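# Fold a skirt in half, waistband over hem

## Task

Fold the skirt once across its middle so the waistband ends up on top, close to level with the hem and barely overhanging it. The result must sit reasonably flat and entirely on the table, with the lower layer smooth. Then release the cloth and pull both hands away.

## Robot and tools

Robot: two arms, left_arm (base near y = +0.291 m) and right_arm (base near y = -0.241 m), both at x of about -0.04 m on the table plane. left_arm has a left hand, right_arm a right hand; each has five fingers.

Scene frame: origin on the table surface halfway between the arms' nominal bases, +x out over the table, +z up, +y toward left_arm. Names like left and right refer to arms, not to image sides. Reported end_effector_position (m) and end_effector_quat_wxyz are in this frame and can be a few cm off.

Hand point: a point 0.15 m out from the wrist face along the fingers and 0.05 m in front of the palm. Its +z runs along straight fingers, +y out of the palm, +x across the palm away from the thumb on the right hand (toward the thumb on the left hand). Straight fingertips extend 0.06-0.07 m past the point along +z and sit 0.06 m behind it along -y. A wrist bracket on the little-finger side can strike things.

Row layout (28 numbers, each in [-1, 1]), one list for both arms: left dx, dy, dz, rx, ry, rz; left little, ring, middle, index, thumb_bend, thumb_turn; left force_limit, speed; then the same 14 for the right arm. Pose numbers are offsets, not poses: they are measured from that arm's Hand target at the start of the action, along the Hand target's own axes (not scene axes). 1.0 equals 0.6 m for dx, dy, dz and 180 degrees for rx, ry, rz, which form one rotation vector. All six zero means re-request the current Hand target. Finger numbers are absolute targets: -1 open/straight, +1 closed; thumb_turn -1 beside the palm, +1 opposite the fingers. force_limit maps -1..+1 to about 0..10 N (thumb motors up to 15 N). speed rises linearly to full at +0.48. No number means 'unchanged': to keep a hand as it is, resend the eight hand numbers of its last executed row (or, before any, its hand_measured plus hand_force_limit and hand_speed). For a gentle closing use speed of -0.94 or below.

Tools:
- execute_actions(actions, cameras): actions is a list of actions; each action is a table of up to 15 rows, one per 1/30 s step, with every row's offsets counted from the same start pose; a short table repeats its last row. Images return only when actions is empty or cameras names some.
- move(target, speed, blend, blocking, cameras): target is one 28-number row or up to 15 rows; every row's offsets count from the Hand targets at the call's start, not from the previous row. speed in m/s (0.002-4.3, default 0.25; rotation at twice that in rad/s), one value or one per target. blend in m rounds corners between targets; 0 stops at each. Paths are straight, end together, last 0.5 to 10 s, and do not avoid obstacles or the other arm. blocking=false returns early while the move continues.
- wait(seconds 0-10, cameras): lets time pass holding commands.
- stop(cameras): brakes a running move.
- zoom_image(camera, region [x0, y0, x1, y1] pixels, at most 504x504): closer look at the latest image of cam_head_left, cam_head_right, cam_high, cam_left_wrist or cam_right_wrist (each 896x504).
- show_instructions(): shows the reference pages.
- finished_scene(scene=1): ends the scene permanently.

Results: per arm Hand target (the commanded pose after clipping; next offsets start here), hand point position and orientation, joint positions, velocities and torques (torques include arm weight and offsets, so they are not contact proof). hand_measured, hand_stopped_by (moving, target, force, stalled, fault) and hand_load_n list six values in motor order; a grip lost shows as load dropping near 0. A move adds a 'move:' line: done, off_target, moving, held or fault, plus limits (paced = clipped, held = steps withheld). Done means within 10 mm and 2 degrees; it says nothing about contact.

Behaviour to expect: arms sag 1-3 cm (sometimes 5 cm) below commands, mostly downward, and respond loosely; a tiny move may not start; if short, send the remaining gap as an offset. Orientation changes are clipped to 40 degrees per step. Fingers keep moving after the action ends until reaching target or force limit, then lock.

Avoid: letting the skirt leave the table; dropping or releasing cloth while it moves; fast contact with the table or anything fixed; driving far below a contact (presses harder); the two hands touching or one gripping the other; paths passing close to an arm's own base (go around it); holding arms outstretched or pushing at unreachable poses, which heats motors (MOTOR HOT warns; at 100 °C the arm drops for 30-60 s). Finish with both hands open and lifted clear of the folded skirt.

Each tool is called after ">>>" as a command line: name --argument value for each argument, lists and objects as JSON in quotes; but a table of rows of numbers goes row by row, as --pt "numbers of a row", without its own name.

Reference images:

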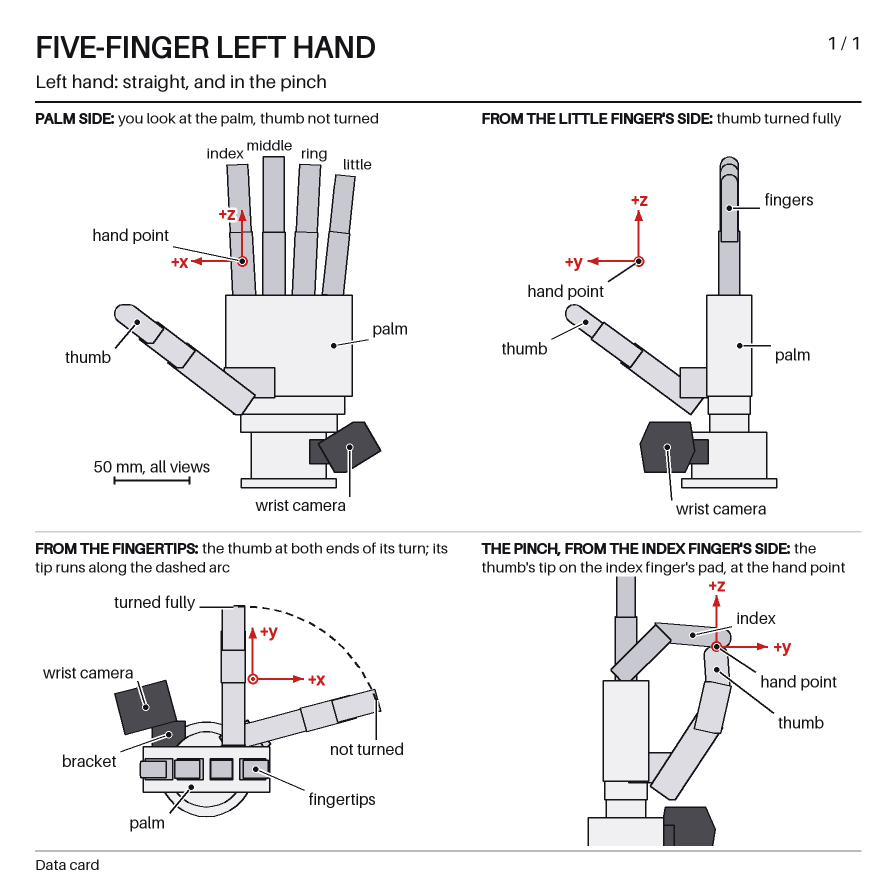

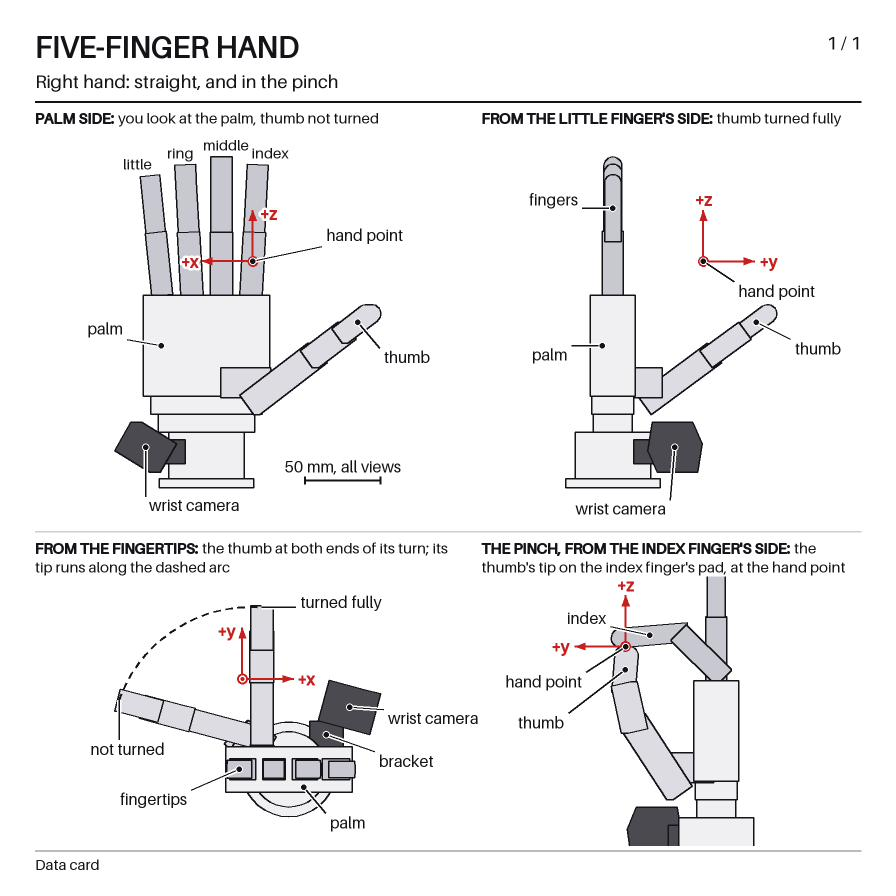

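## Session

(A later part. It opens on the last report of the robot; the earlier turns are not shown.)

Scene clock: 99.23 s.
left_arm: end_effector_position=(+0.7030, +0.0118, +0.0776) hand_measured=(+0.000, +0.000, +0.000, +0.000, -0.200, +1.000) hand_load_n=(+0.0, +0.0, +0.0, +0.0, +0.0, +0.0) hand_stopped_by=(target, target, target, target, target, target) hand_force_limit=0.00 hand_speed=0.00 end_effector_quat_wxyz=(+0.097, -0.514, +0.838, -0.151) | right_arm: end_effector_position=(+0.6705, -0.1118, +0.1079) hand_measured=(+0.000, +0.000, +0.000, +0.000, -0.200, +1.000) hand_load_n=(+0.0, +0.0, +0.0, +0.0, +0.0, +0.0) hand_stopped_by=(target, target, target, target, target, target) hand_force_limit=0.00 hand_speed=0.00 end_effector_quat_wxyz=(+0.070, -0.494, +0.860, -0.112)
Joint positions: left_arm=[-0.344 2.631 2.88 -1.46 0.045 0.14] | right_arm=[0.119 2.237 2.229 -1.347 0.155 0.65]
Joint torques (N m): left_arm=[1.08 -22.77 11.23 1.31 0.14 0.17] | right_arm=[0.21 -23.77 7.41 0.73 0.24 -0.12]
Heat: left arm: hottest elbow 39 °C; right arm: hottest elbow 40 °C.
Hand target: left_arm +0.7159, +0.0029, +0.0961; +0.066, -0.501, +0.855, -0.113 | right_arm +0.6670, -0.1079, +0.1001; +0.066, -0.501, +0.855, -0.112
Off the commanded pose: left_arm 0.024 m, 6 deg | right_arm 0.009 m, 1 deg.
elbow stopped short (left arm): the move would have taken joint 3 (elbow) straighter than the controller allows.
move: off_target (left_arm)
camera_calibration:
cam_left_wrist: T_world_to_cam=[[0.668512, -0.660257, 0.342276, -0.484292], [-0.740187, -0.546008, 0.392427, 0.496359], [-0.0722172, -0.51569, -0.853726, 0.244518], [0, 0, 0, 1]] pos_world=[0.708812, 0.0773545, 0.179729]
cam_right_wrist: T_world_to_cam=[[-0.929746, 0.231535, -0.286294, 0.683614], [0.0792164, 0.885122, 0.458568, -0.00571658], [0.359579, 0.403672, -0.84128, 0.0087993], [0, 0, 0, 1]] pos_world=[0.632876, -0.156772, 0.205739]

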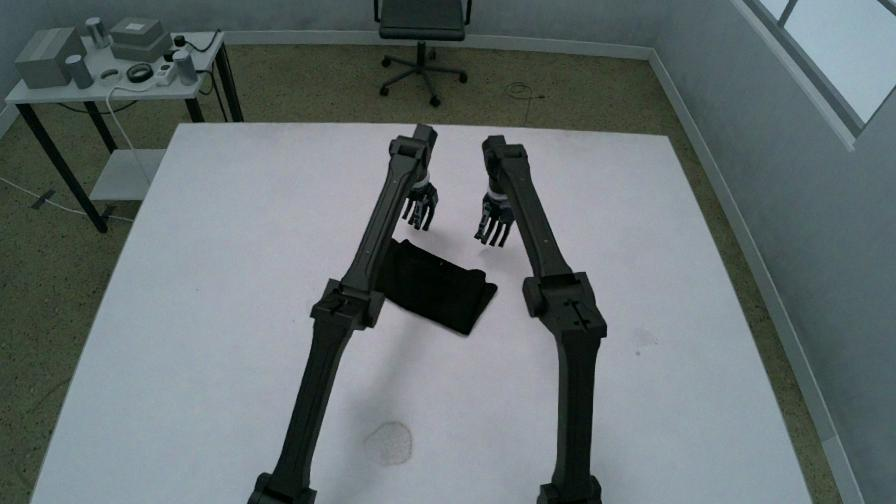

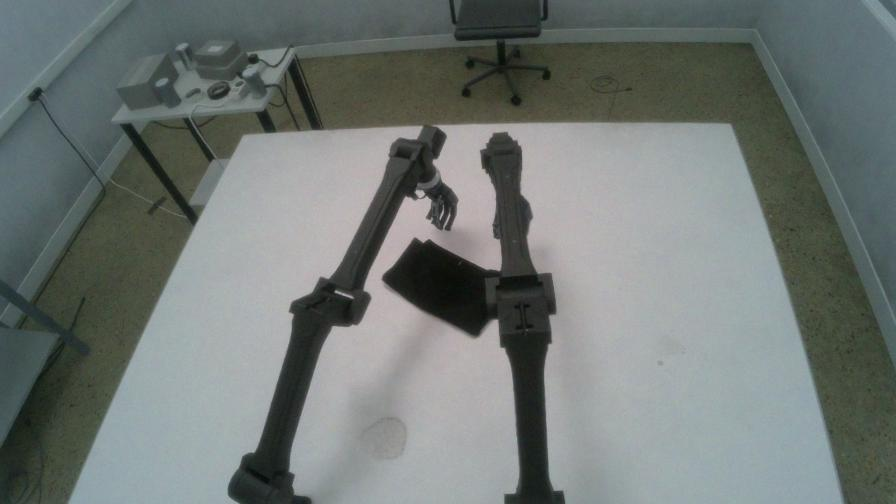

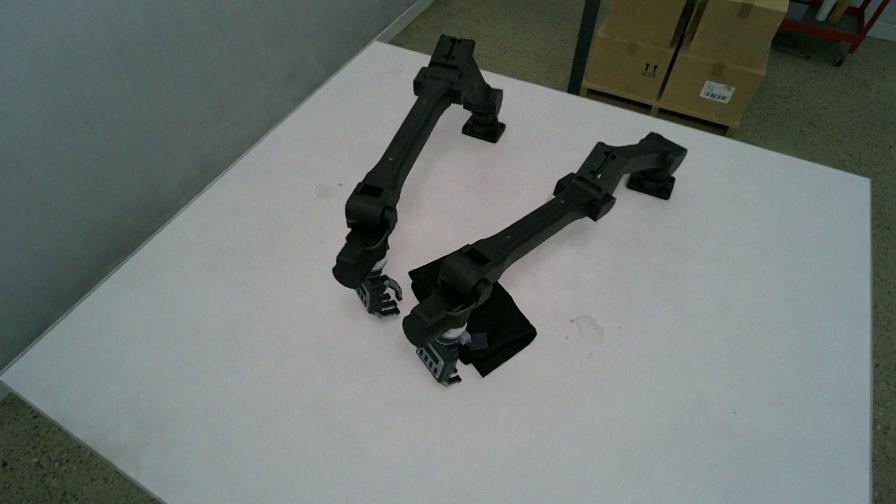

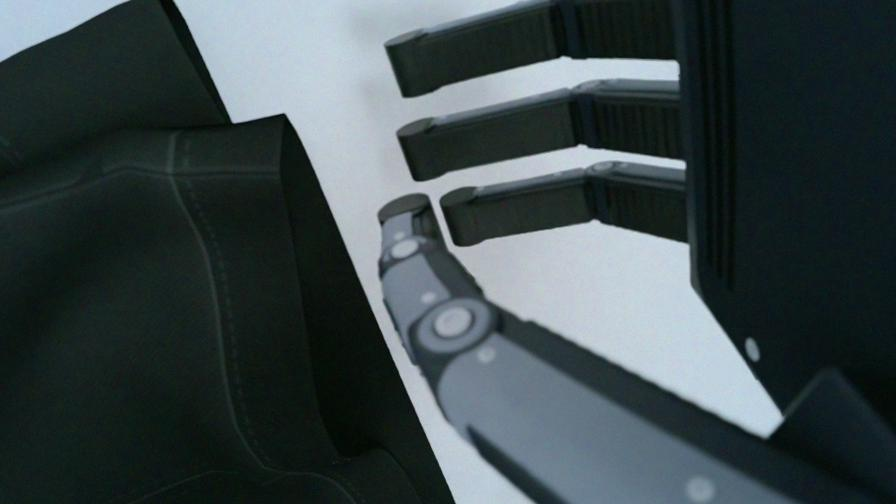

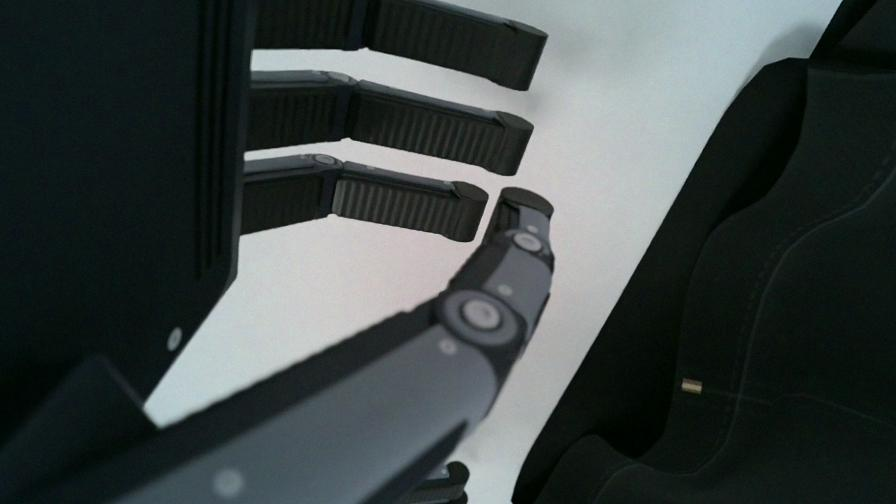

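>>> move --target '[0.0022, 0.0042, 0.0647, 0.0833, 0, 0, 0, 0, 0, 0, 0.3, 1, 0.0, 0.0, 0.0048, 0.0442, 0.0798, 0.0833, 0, 0, 0, 0, 0, 0, 0.3, 1, 0.0, 0.0]' --speed 0.07 --cameras '["cam_head_left", "cam_high", "cam_left_wrist", "cam_right_wrist"]'

Scene clock: 102.77 s.
left_arm: end_effector_position=(+0.7126, +0.0002, +0.0412) hand_measured=(+0.000, +0.000, +0.000, +0.000, +0.300, +1.000) hand_load_n=(+0.0, +0.0, -2.5, +0.0, +0.0, +0.0) hand_stopped_by=(target, target, target, target, target, target) hand_force_limit=0.00 hand_speed=0.00 end_effector_quat_wxyz=(+0.115, -0.497, +0.835, -0.205) | right_arm: end_effector_position=(+0.6595, -0.1117, +0.0539) hand_measured=(+0.000, +0.000, +0.000, +0.000, +0.300, +1.000) hand_load_n=(+0.0, +0.0, -0.5, +0.0, +0.0, +0.5) hand_stopped_by=(target, target, target, target, target, target) hand_force_limit=0.00 hand_speed=0.00 end_effector_quat_wxyz=(+0.132, -0.481, +0.838, -0.223)
Joint positions: left_arm=[-0.344 2.459 2.434 -1.079 0.09 0.153] | right_arm=[0.171 2.065 1.768 -0.859 0.331 0.65]
Joint torques (N m): left_arm=[1.9 -24.23 8.12 1.74 0.28 0.14] | right_arm=[0.56 -21.77 7.17 1.2 0.36 -0.08]
Heat: left arm: hottest elbow 39 °C; right arm: hottest elbow 39 °C.
Hand target: left_arm +0.7218, -0.0019, +0.0579; +0.130, -0.488, +0.833, -0.223 | right_arm +0.6541, -0.1041, +0.0471; +0.131, -0.488, +0.833, -0.223
Off the commanded pose: left_arm 0.019 m, 3 deg | right_arm 0.012 m, 1 deg.
move: off_target (left_arm, right_arm)
camera_calibration:
cam_left_wrist: T_world_to_cam=[[0.612898, -0.652165, 0.446135, -0.450515], [-0.790073, -0.497321, 0.358408, 0.548441], [-0.0118686, -0.572147, -0.820065, 0.163879], [0, 0, 0, 1]] pos_world=[0.711373, 0.0727038, 0.138816]
cam_right_wrist: T_world_to_cam=[[-0.839919, 0.180681, -0.511753, 0.605171], [-0.00835746, 0.938537, 0.345078, 0.0897274], [0.542648, 0.294115, -0.786784, -0.168591], [0, 0, 0, 1]] pos_world=[0.600529, -0.14397, 0.14609]
Images, in order (width x height): cam_head_left 896x504, cam_high 896x504, cam_left_wrist 896x504, cam_right_wrist 896x504.

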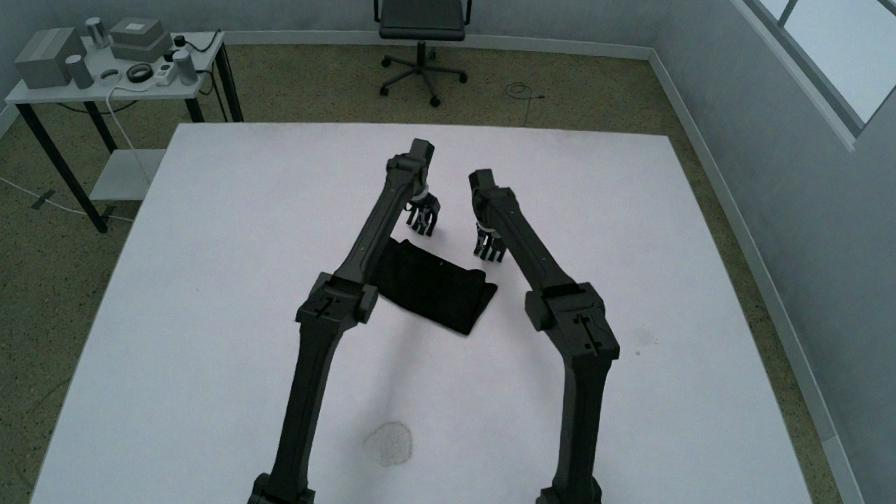

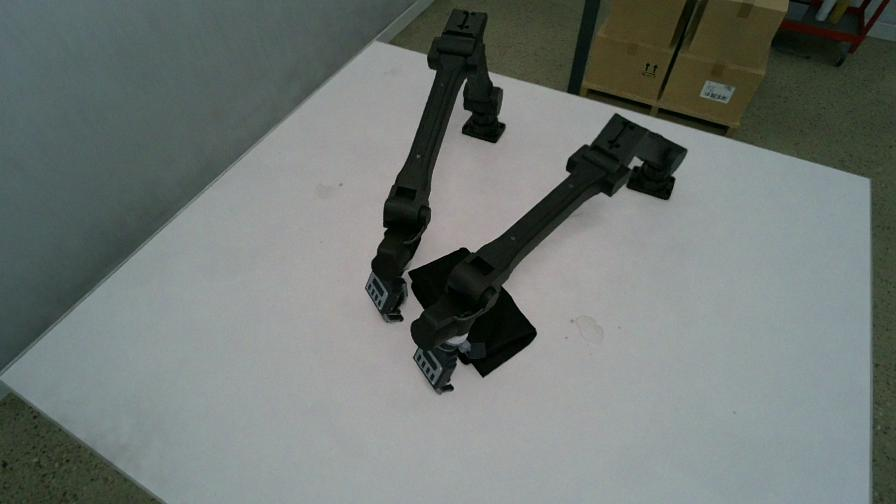

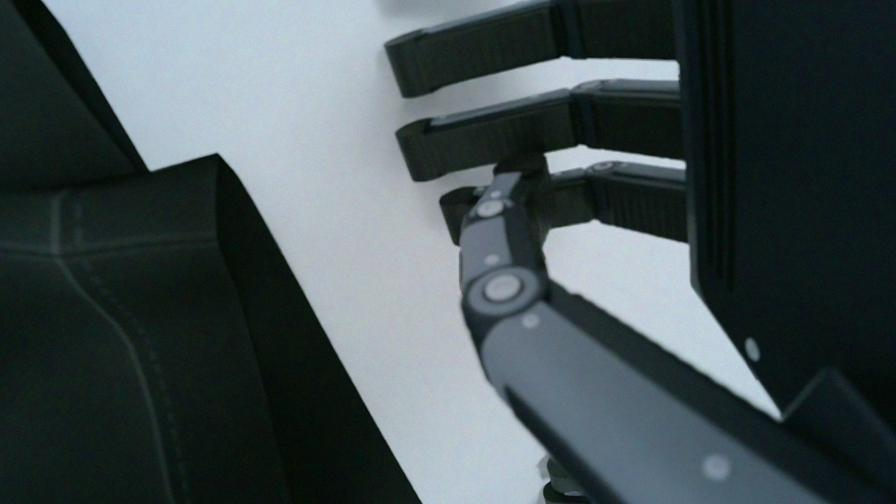

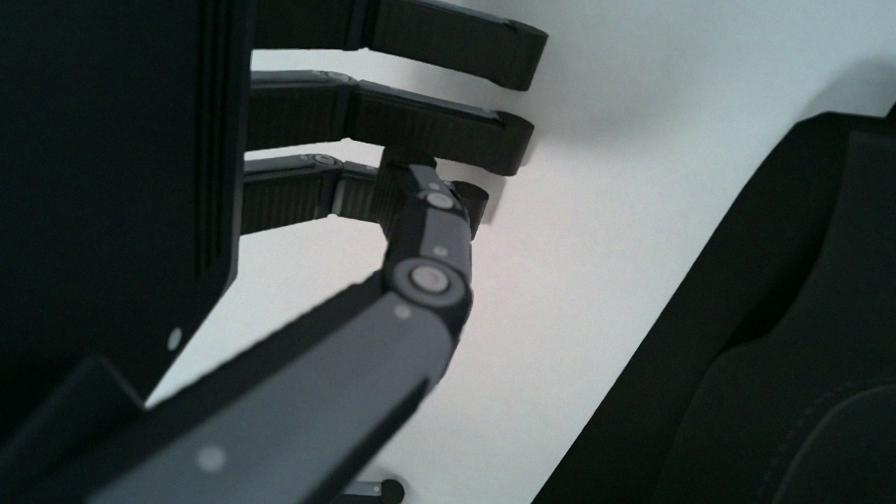

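>>> move --target '[0.0250, 0.0100, 0.0173, 0, 0, 0, 0, 0, 0, 0, 0.3, 1, 0.0, 0.0, 0, 0.0125, 0.0217, 0, 0, 0, 0, 0, 0, 0, 0.3, 1, 0.0, 0.0]' --speed 0.05 --cameras '["cam_left_wrist", "cam_right_wrist"]'

Scene clock: 104.57 s.
left_arm: end_effector_position=(+0.7122, +0.0002, +0.0402) hand_measured=(+0.000, +0.000, +0.000, +0.000, +0.300, +1.000) hand_load_n=(+0.0, +0.0, -3.5, +0.5, +0.5, +0.0) hand_stopped_by=(target, target, target, target, target, target) hand_force_limit=0.00 hand_speed=0.00 end_effector_quat_wxyz=(+0.122, -0.496, +0.834, -0.210) | right_arm: end_effector_position=(+0.6604, -0.1117, +0.0526) hand_measured=(+0.000, +0.000, +0.000, +0.000, +0.300, +1.000) hand_load_n=(+0.0, +0.0, -3.0, +0.0, +0.0, +0.0) hand_stopped_by=(target, target, target, target, target, target) hand_force_limit=0.00 hand_speed=0.00 end_effector_quat_wxyz=(+0.139, -0.479, +0.837, -0.226)
Joint positions: left_arm=[-0.345 2.435 2.384 -1.036 0.086 0.153] | right_arm=[0.171 2.059 1.751 -0.833 0.332 0.65]
Joint torques (N m): left_arm=[0.03 -23.12 7.66 1.92 0.06 -0.02] | right_arm=[0.56 -20.19 6.91 1.55 0.33 -0.08]
Heat: left arm: hottest elbow 39 °C; right arm: hottest elbow 39 °C.
Hand target: left_arm +0.7146, -0.0150, +0.0458; +0.131, -0.489, +0.833, -0.223 | right_arm +0.6540, -0.1041, +0.0318; +0.131, -0.489, +0.833, -0.223
Off the commanded pose: left_arm 0.016 m, 2 deg | right_arm 0.023 m, 2 deg.
move: off_target (left_arm, right_arm)
camera_calibration:
cam_left_wrist: T_world_to_cam=[[0.605547, -0.650802, 0.458006, -0.445099], [-0.795805, -0.497281, 0.345553, 0.553059], [0.00287081, -0.573732, -0.819038, 0.152431], [0, 0, 0, 1]] pos_world=[0.709218, 0.0728089, 0.137594]
cam_right_wrist: T_world_to_cam=[[-0.832217, 0.182032, -0.523717, 0.600962], [-0.0132091, 0.937792, 0.346946, 0.0930985], [0.554293, 0.295652, -0.778042, -0.178019], [0, 0, 0, 1]] pos_world=[0.600035, -0.14407, 0.143928]
Images, in order (width x height): cam_left_wrist 896x504, cam_right_wrist 896x504.

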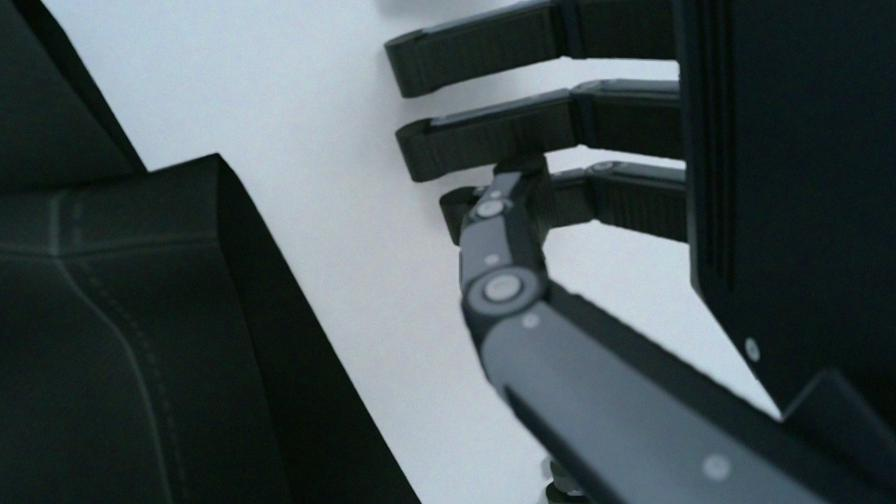

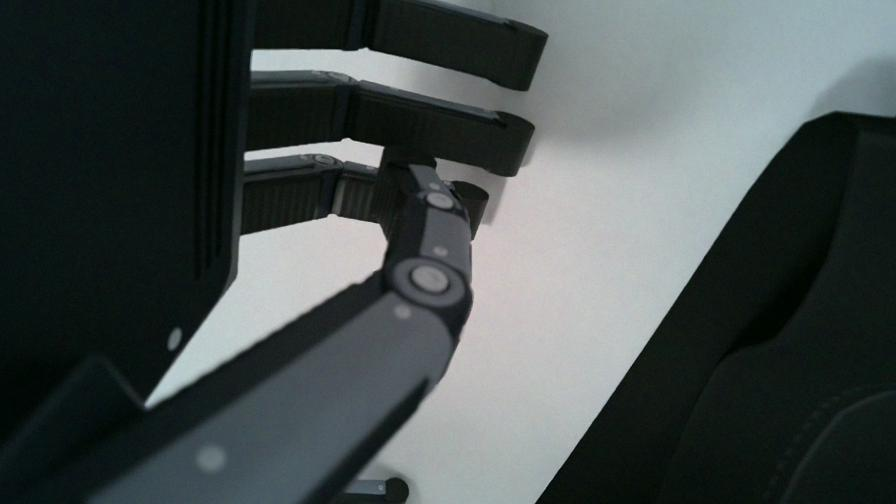

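>>> move --target '[-0.0052, 0.0763, -0.0478, 0, 0, 0, 0, 0, 0, 0, 0.3, 1, 0.0, 0.0, 0.0058, 0.0517, -0.0627, 0, 0, 0, 0, 0, 0, 0, 0.3, 1, 0.0, 0.0]' --speed 0.05 --cameras '["cam_head_left", "cam_high", "cam_left_wrist", "cam_right_wrist"]'

Scene clock: 106.67 s.
left_arm: end_effector_position=(+0.6681, +0.0129, +0.0397) hand_measured=(+0.000, +0.000, +0.000, +0.000, +0.300, +1.000) hand_load_n=(+0.0, +0.0, +0.0, +0.0, +0.0, +0.0) hand_stopped_by=(target, target, target, target, target, target) hand_force_limit=0.00 hand_speed=0.00 end_effector_quat_wxyz=(+0.125, -0.494, +0.833, -0.218) | right_arm: end_effector_position=(+0.6187, -0.0911, +0.0530) hand_measured=(+0.000, +0.000, +0.000, +0.000, +0.300, +1.000) hand_load_n=(+0.0, +0.0, +0.0, +0.0, +0.0, +0.0) hand_stopped_by=(target, target, target, target, target, target) hand_force_limit=0.00 hand_speed=0.00 end_effector_quat_wxyz=(+0.131, -0.490, +0.832, -0.225)
Joint positions: left_arm=[-0.346 2.247 2.036 -0.859 0.092 0.153] | right_arm=[0.217 1.978 1.624 -0.814 0.348 0.671]
Joint torques (N m): left_arm=[2.08 -21.89 7.2 1.02 0.16 0.13] | right_arm=[0.38 -20.66 7.09 0.84 0.39 0.14]
Heat: left arm: hottest elbow 38 °C; right arm: hottest elbow 39 °C.
Hand target: left_arm +0.6690, +0.0140, +0.0481; +0.131, -0.488, +0.833, -0.224 | right_arm +0.6125, -0.0848, +0.0490; +0.131, -0.488, +0.833, -0.223
Off the commanded pose: left_arm 0.008 m, 1 deg | right_arm 0.010 m, 0 deg.
move: done
camera_calibration:
cam_left_wrist: T_world_to_cam=[[0.596377, -0.648424, 0.47316, -0.404385], [-0.80261, -0.490741, 0.339103, 0.529149], [0.0123169, -0.581996, -0.813098, 0.153062], [0, 0, 0, 1]] pos_world=[0.663981, 0.0865442, 0.136358]
cam_right_wrist: T_world_to_cam=[[-0.844606, 0.15876, -0.511307, 0.567592], [-0.0271789, 0.941077, 0.337099, 0.0825916], [0.534698, 0.298613, -0.790525, -0.147734], [0, 0, 0, 1]] pos_world=[0.560629, -0.123721, 0.145585]
Images, in order (width x height): cam_head_left 896x504, cam_high 896x504, cam_left_wrist 896x504, cam_right_wrist 896x504.

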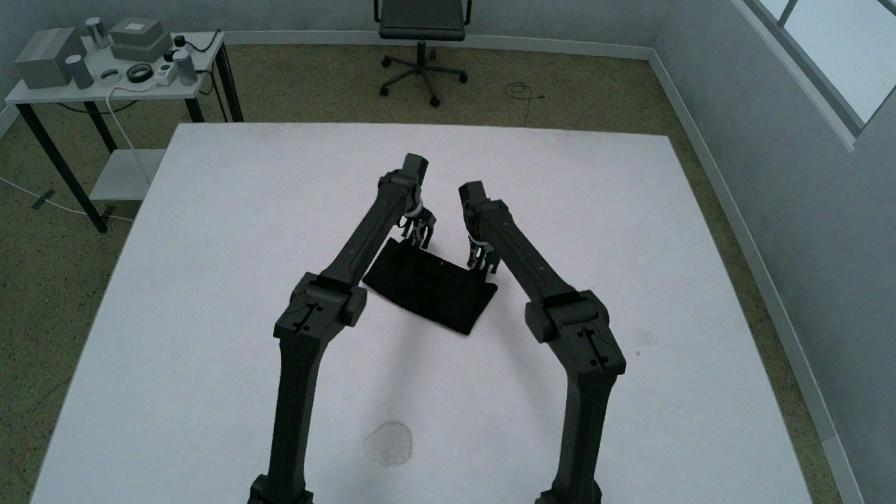

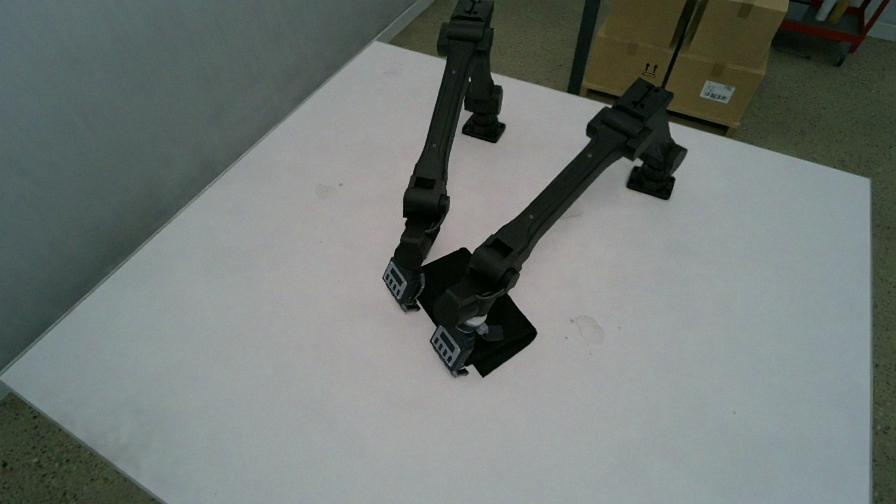

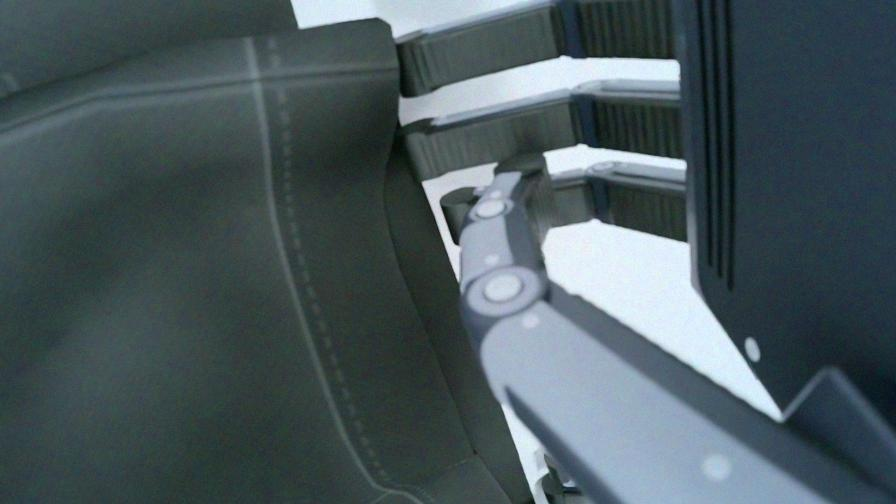

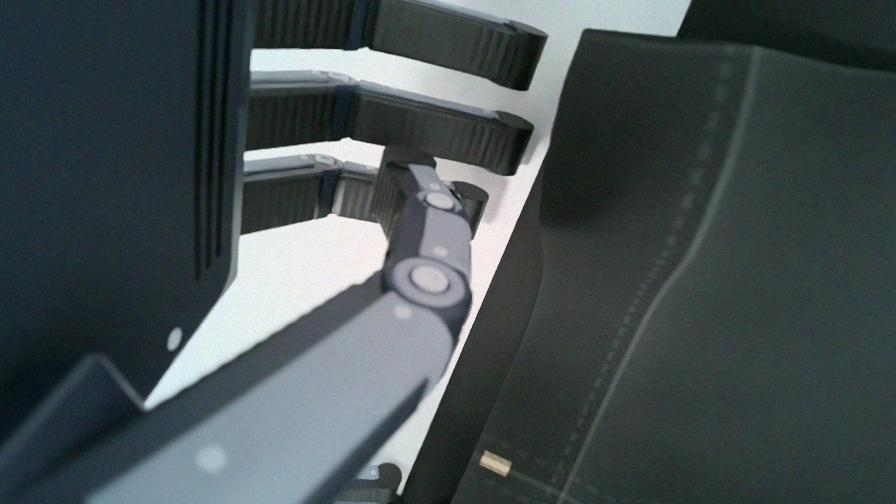

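>>> move --target '[0, 0.0260, -0.0150, 0, 0, 0, 0, 0, 0, 0, 0.3, 1, 0.0, 0.0, 0, 0.0347, -0.0202, 0, 0, 0, 0, 0, 0, 0, 0.3, 1, 0.0, 0.0]' --speed 0.03 --cameras '["cam_head_left", "cam_high", "cam_left_wrist", "cam_right_wrist"]'

Scene clock: 108.43 s.
left_arm: end_effector_position=(+0.6513, +0.0183, +0.0392) hand_measured=(+0.000, +0.000, +0.000, +0.000, +0.300, +1.000) hand_load_n=(+0.0, +0.0, +0.0, +0.0, +0.0, +0.0) hand_stopped_by=(target, target, target, target, target, target) hand_force_limit=0.00 hand_speed=0.00 end_effector_quat_wxyz=(+0.124, -0.493, +0.833, -0.218) | right_arm: end_effector_position=(+0.5963, -0.0797, +0.0526) hand_measured=(+0.000, +0.000, +0.000, +0.000, +0.300, +1.000) hand_load_n=(+0.0, +0.0, +0.0, +0.0, +0.0, -0.5) hand_stopped_by=(target, target, target, target, target, target) hand_force_limit=0.00 hand_speed=0.00 end_effector_quat_wxyz=(+0.128, -0.491, +0.832, -0.224)
Joint positions: left_arm=[-0.346 2.194 1.941 -0.819 0.094 0.154] | right_arm=[0.244 1.936 1.561 -0.808 0.359 0.698]
Joint torques (N m): left_arm=[2.37 -21.3 7.2 1.05 0.2 0.16] | right_arm=[0.62 -19.96 6.95 1.09 0.39 0.14]
Heat: left arm: hottest elbow 38 °C; right arm: hottest elbow 38 °C.
Hand target: left_arm +0.6531, +0.0228, +0.0477; +0.130, -0.488, +0.833, -0.223 | right_arm +0.5915, -0.0729, +0.0491; +0.131, -0.489, +0.833, -0.223
Off the commanded pose: left_arm 0.010 m, 1 deg | right_arm 0.009 m, 0 deg.
move: done
camera_calibration:
cam_left_wrist: T_world_to_cam=[[0.595783, -0.649187, 0.472862, -0.390206], [-0.803082, -0.488956, 0.340562, 0.518631], [0.0101203, -0.582648, -0.812662, 0.157347], [0, 0, 0, 1]] pos_world=[0.647389, 0.0919487, 0.135758]
cam_right_wrist: T_world_to_cam=[[-0.847792, 0.158326, -0.506143, 0.54831], [-0.0245491, 0.941657, 0.335678, 0.0700053], [0.52976, 0.29701, -0.794443, -0.136392], [0, 0, 0, 1]] pos_world=[0.538827, -0.112223, 0.145669]
Images, in order (width x height): cam_head_left 896x504, cam_high 896x504, cam_left_wrist 896x504, cam_right_wrist 896x504.

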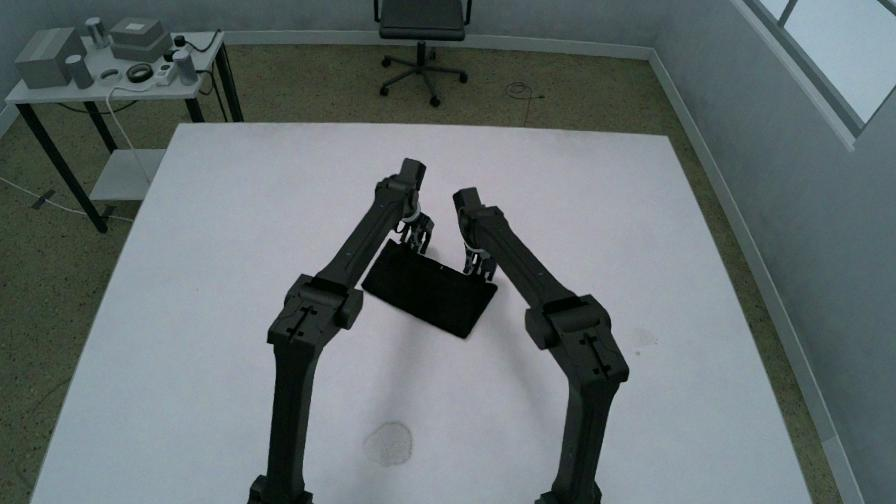

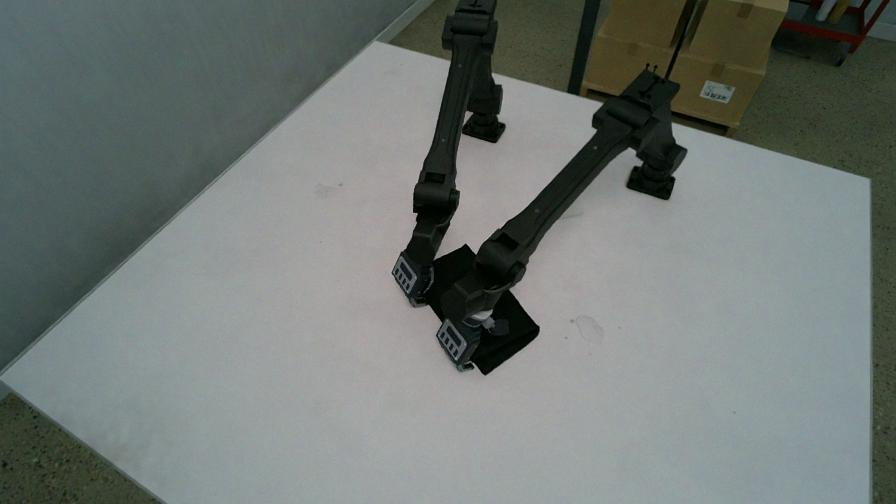

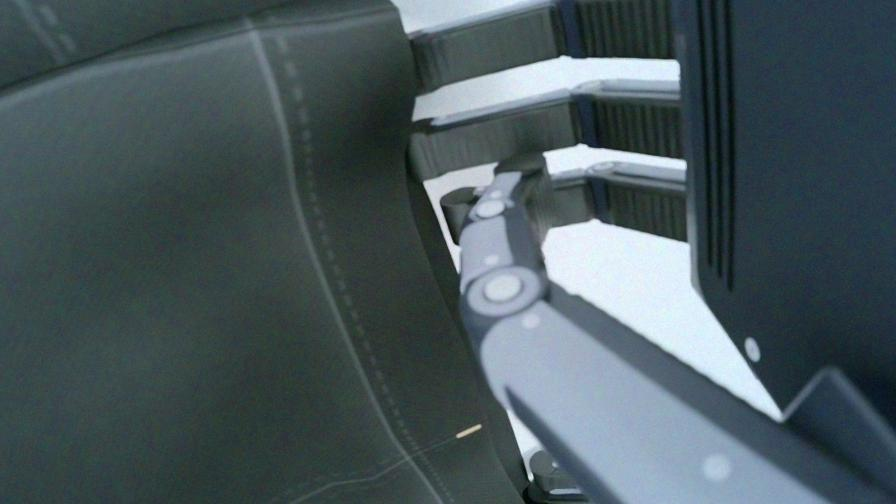

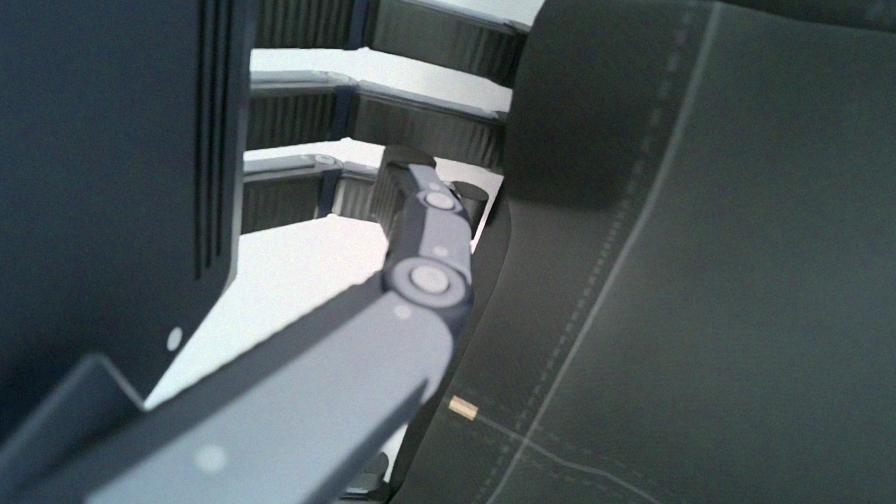

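>>> move --target '[0, -0.0433, 0.0250, 0, 0, 0, 0, 0, 0, 0, 0.3, 1, 0.0, 0.0, 0, -0.0433, 0.0250, 0, 0, 0, 0, 0, 0, 0, 0.3, 1, 0.0, 0.0]' --speed 0.06 --cameras '["cam_head_left", "cam_high", "cam_left_wrist", "cam_right_wrist"]'

Scene clock: 110.60 s.
left_arm: end_effector_position=(+0.6663, +0.0132, +0.0401) hand_measured=(+0.000, +0.000, +0.000, +0.000, +0.300, +1.000) hand_load_n=(+0.0, +0.0, -1.0, +0.0, +0.0, +0.0) hand_stopped_by=(target, target, target, target, target, target) hand_force_limit=0.00 hand_speed=0.00 end_effector_quat_wxyz=(+0.123, -0.493, +0.833, -0.216) | right_arm: end_effector_position=(+0.5976, -0.0823, +0.0508) hand_measured=(+0.000, +0.000, +0.000, +0.000, +0.300, +1.000) hand_load_n=(+0.0, +0.0, -1.0, +0.0, +0.0, +0.0) hand_stopped_by=(target, target, target, target, target, target) hand_force_limit=0.00 hand_speed=0.00 end_effector_quat_wxyz=(+0.128, -0.489, +0.834, -0.220)
Joint positions: left_arm=[-0.346 2.245 2.036 -0.866 0.094 0.154] | right_arm=[0.237 1.941 1.563 -0.808 0.349 0.697]
Joint torques (N m): left_arm=[1.55 -19.19 11.64 0.5 0.03 0.09] | right_arm=[-1.44 -16.73 12.33 0.53 0.26 -0.18]
Heat: left arm: hottest shoulder 38 °C; right arm: hottest elbow 38 °C.
Hand target: left_arm +0.6794, +0.0081, +0.0478; +0.130, -0.488, +0.833, -0.223 | right_arm +0.6177, -0.0877, +0.0490; +0.131, -0.488, +0.833, -0.223
Off the commanded pose: left_arm 0.016 m, 1 deg | right_arm 0.021 m, 1 deg.
move: off_target (left_arm, right_arm)
camera_calibration:
cam_left_wrist: T_world_to_cam=[[0.597988, -0.64992, 0.469056, -0.404123], [-0.80148, -0.489486, 0.343561, 0.526696], [0.00630917, -0.581384, -0.813605, 0.157523], [0, 0, 0, 1]] pos_world=[0.662804, 0.0867439, 0.136766]
cam_right_wrist: T_world_to_cam=[[-0.849391, 0.165115, -0.50127, 0.550101], [-0.0199942, 0.939051, 0.343197, 0.0697304], [0.527385, 0.301531, -0.79432, -0.135915], [0, 0, 0, 1]] pos_world=[0.540325, -0.115328, 0.143858]
Images, in order (width x height): cam_head_left 896x504, cam_high 896x504, cam_left_wrist 896x504, cam_right_wrist 896x504.

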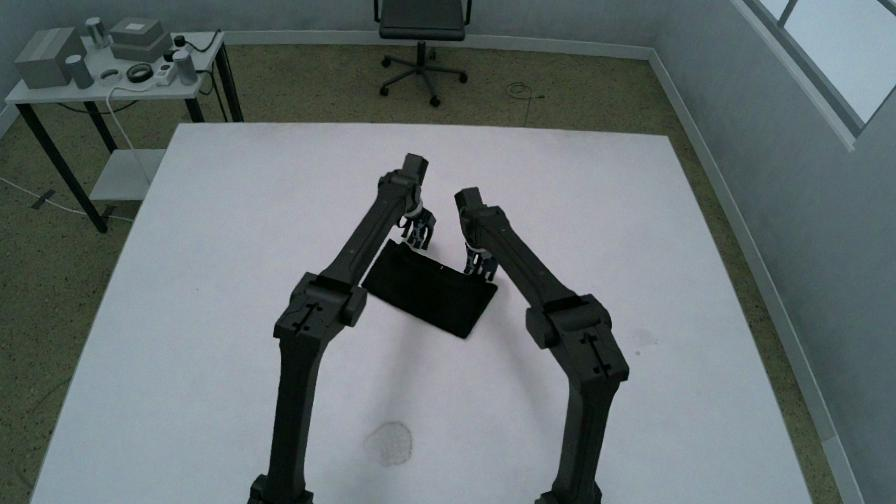

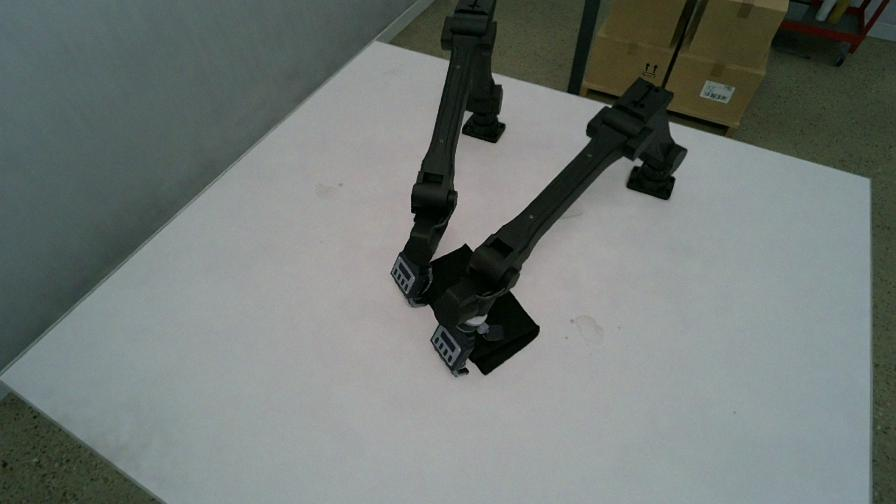

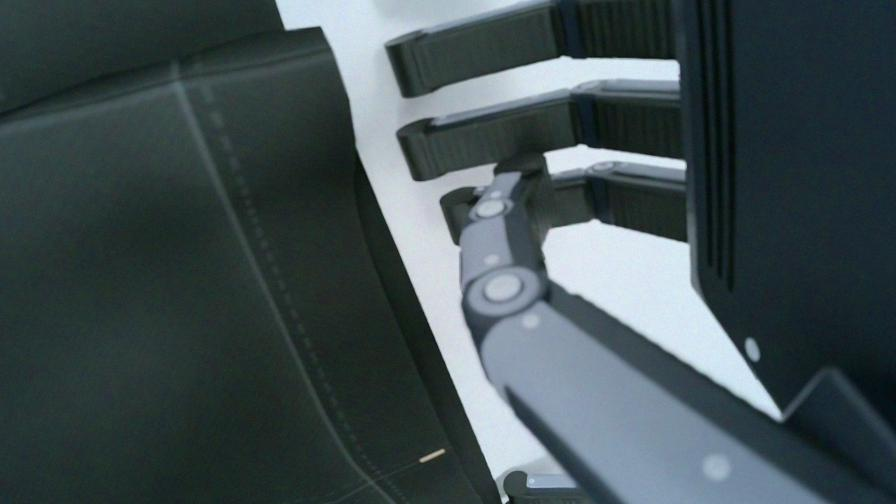

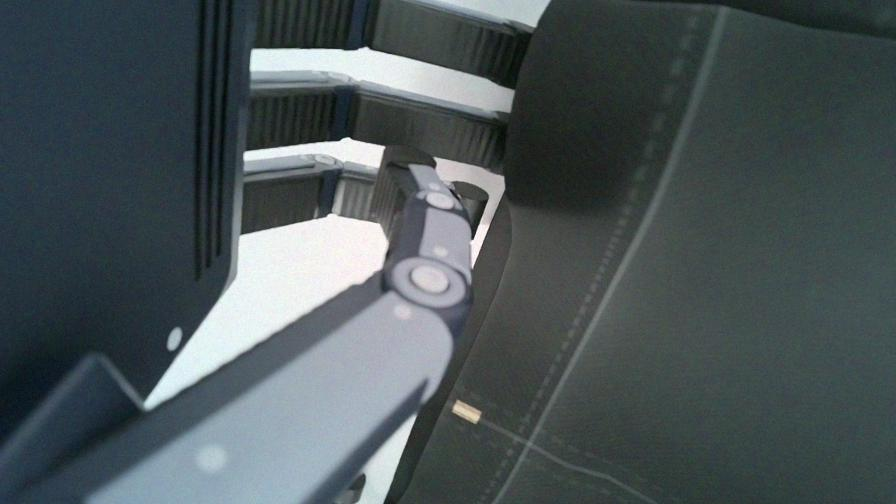

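>>> move --target '[0, -0.03, -0.03, 0, 0, 0, 0, 0, 0, 0, 0.3, 1, 0.0, 0.0, 0, -0.03, -0.03, 0, 0, 0, 0, 0, 0, 0, 0.3, 1, 0.0, 0.0]' --speed 0.06 --cameras '["cam_head_left", "cam_high", "cam_left_wrist", "cam_right_wrist"]'

Scene clock: 112.10 s.
left_arm: end_effector_position=(+0.6727, +0.0111, +0.0579) hand_measured=(+0.000, +0.000, +0.000, +0.000, +0.300, +1.000) hand_load_n=(+0.0, +0.0, +0.0, +0.0, +0.0, +0.0) hand_stopped_by=(target, target, target, target, target, target) hand_force_limit=0.00 hand_speed=0.00 end_effector_quat_wxyz=(+0.120, -0.494, +0.834, -0.213) | right_arm: end_effector_position=(+0.6050, -0.0873, +0.0678) hand_measured=(+0.000, +0.000, +0.000, +0.000, +0.300, +1.000) hand_load_n=(+0.0, +0.0, +0.0, +0.0, +0.0, +0.5) hand_stopped_by=(target, target, target, target, target, target) hand_force_limit=0.00 hand_speed=0.00 end_effector_quat_wxyz=(+0.126, -0.488, +0.835, -0.221)
Joint positions: left_arm=[-0.346 2.264 2.117 -0.937 0.094 0.154] | right_arm=[0.227 1.941 1.612 -0.856 0.349 0.69]
Joint velocities: left_arm=[-0.015 -0.005 -0.012 -0.022 -0.154 0.051] | right_arm=[within noise]
Joint torques (N m): left_arm=[1.38 -20.19 11.84 0.43 0 0.06] | right_arm=[-1.32 -17.73 12.82 0.06 0.18 -0.18]
Heat: left arm: hottest elbow 39 °C; right arm: hottest elbow 38 °C.
Hand target: left_arm +0.6851, +0.0049, +0.0724; +0.130, -0.488, +0.833, -0.223 | right_arm +0.6235, -0.0909, +0.0737; +0.131, -0.488, +0.833, -0.223
Off the commanded pose: left_arm 0.020 m, 2 deg | right_arm 0.020 m, 1 deg.
move: off_target (left_arm, right_arm)
camera_calibration:
cam_left_wrist: T_world_to_cam=[[0.601478, -0.651144, 0.462856, -0.419607], [-0.79889, -0.490308, 0.348388, 0.522674], [0.000091317, -0.579318, -0.815101, 0.175015], [0, 0, 0, 1]] pos_world=[0.669927, 0.0844362, 0.154779]
cam_right_wrist: T_world_to_cam=[[-0.850039, 0.166239, -0.499798, 0.566172], [-0.0162572, 0.940156, 0.340357, 0.0667578], [0.526469, 0.297442, -0.796466, -0.124547], [0, 0, 0, 1]] pos_world=[0.547924, -0.119837, 0.161052]
Images, in order (width x height): cam_head_left 896x504, cam_high 896x504, cam_left_wrist 896x504, cam_right_wrist 896x504.

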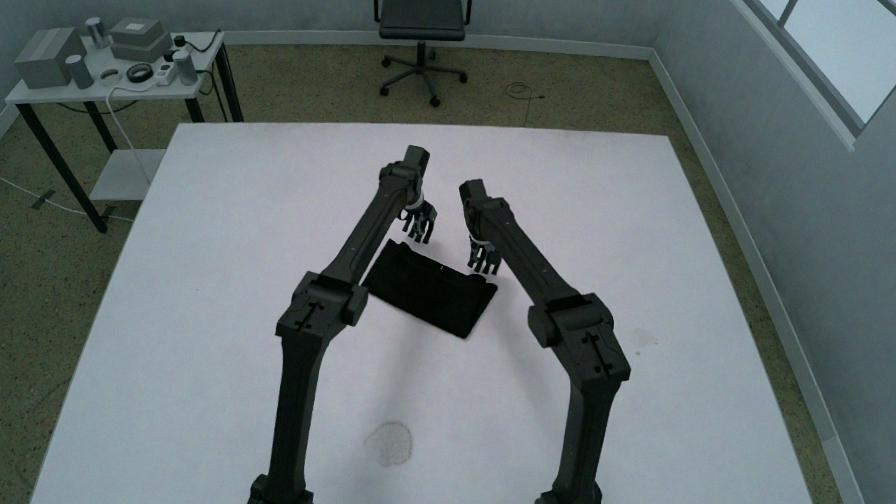

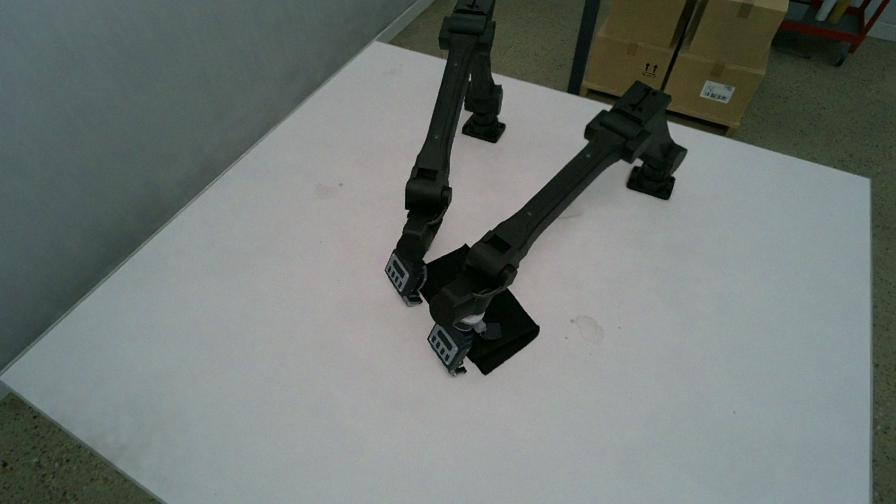

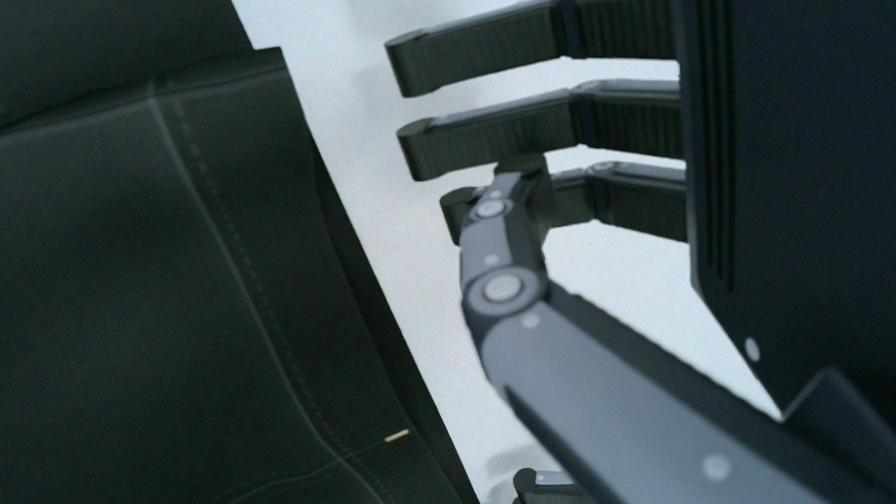

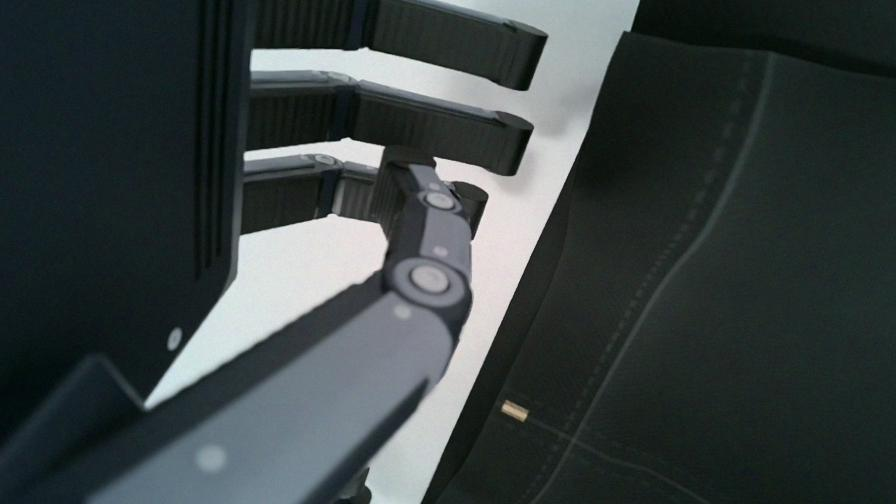

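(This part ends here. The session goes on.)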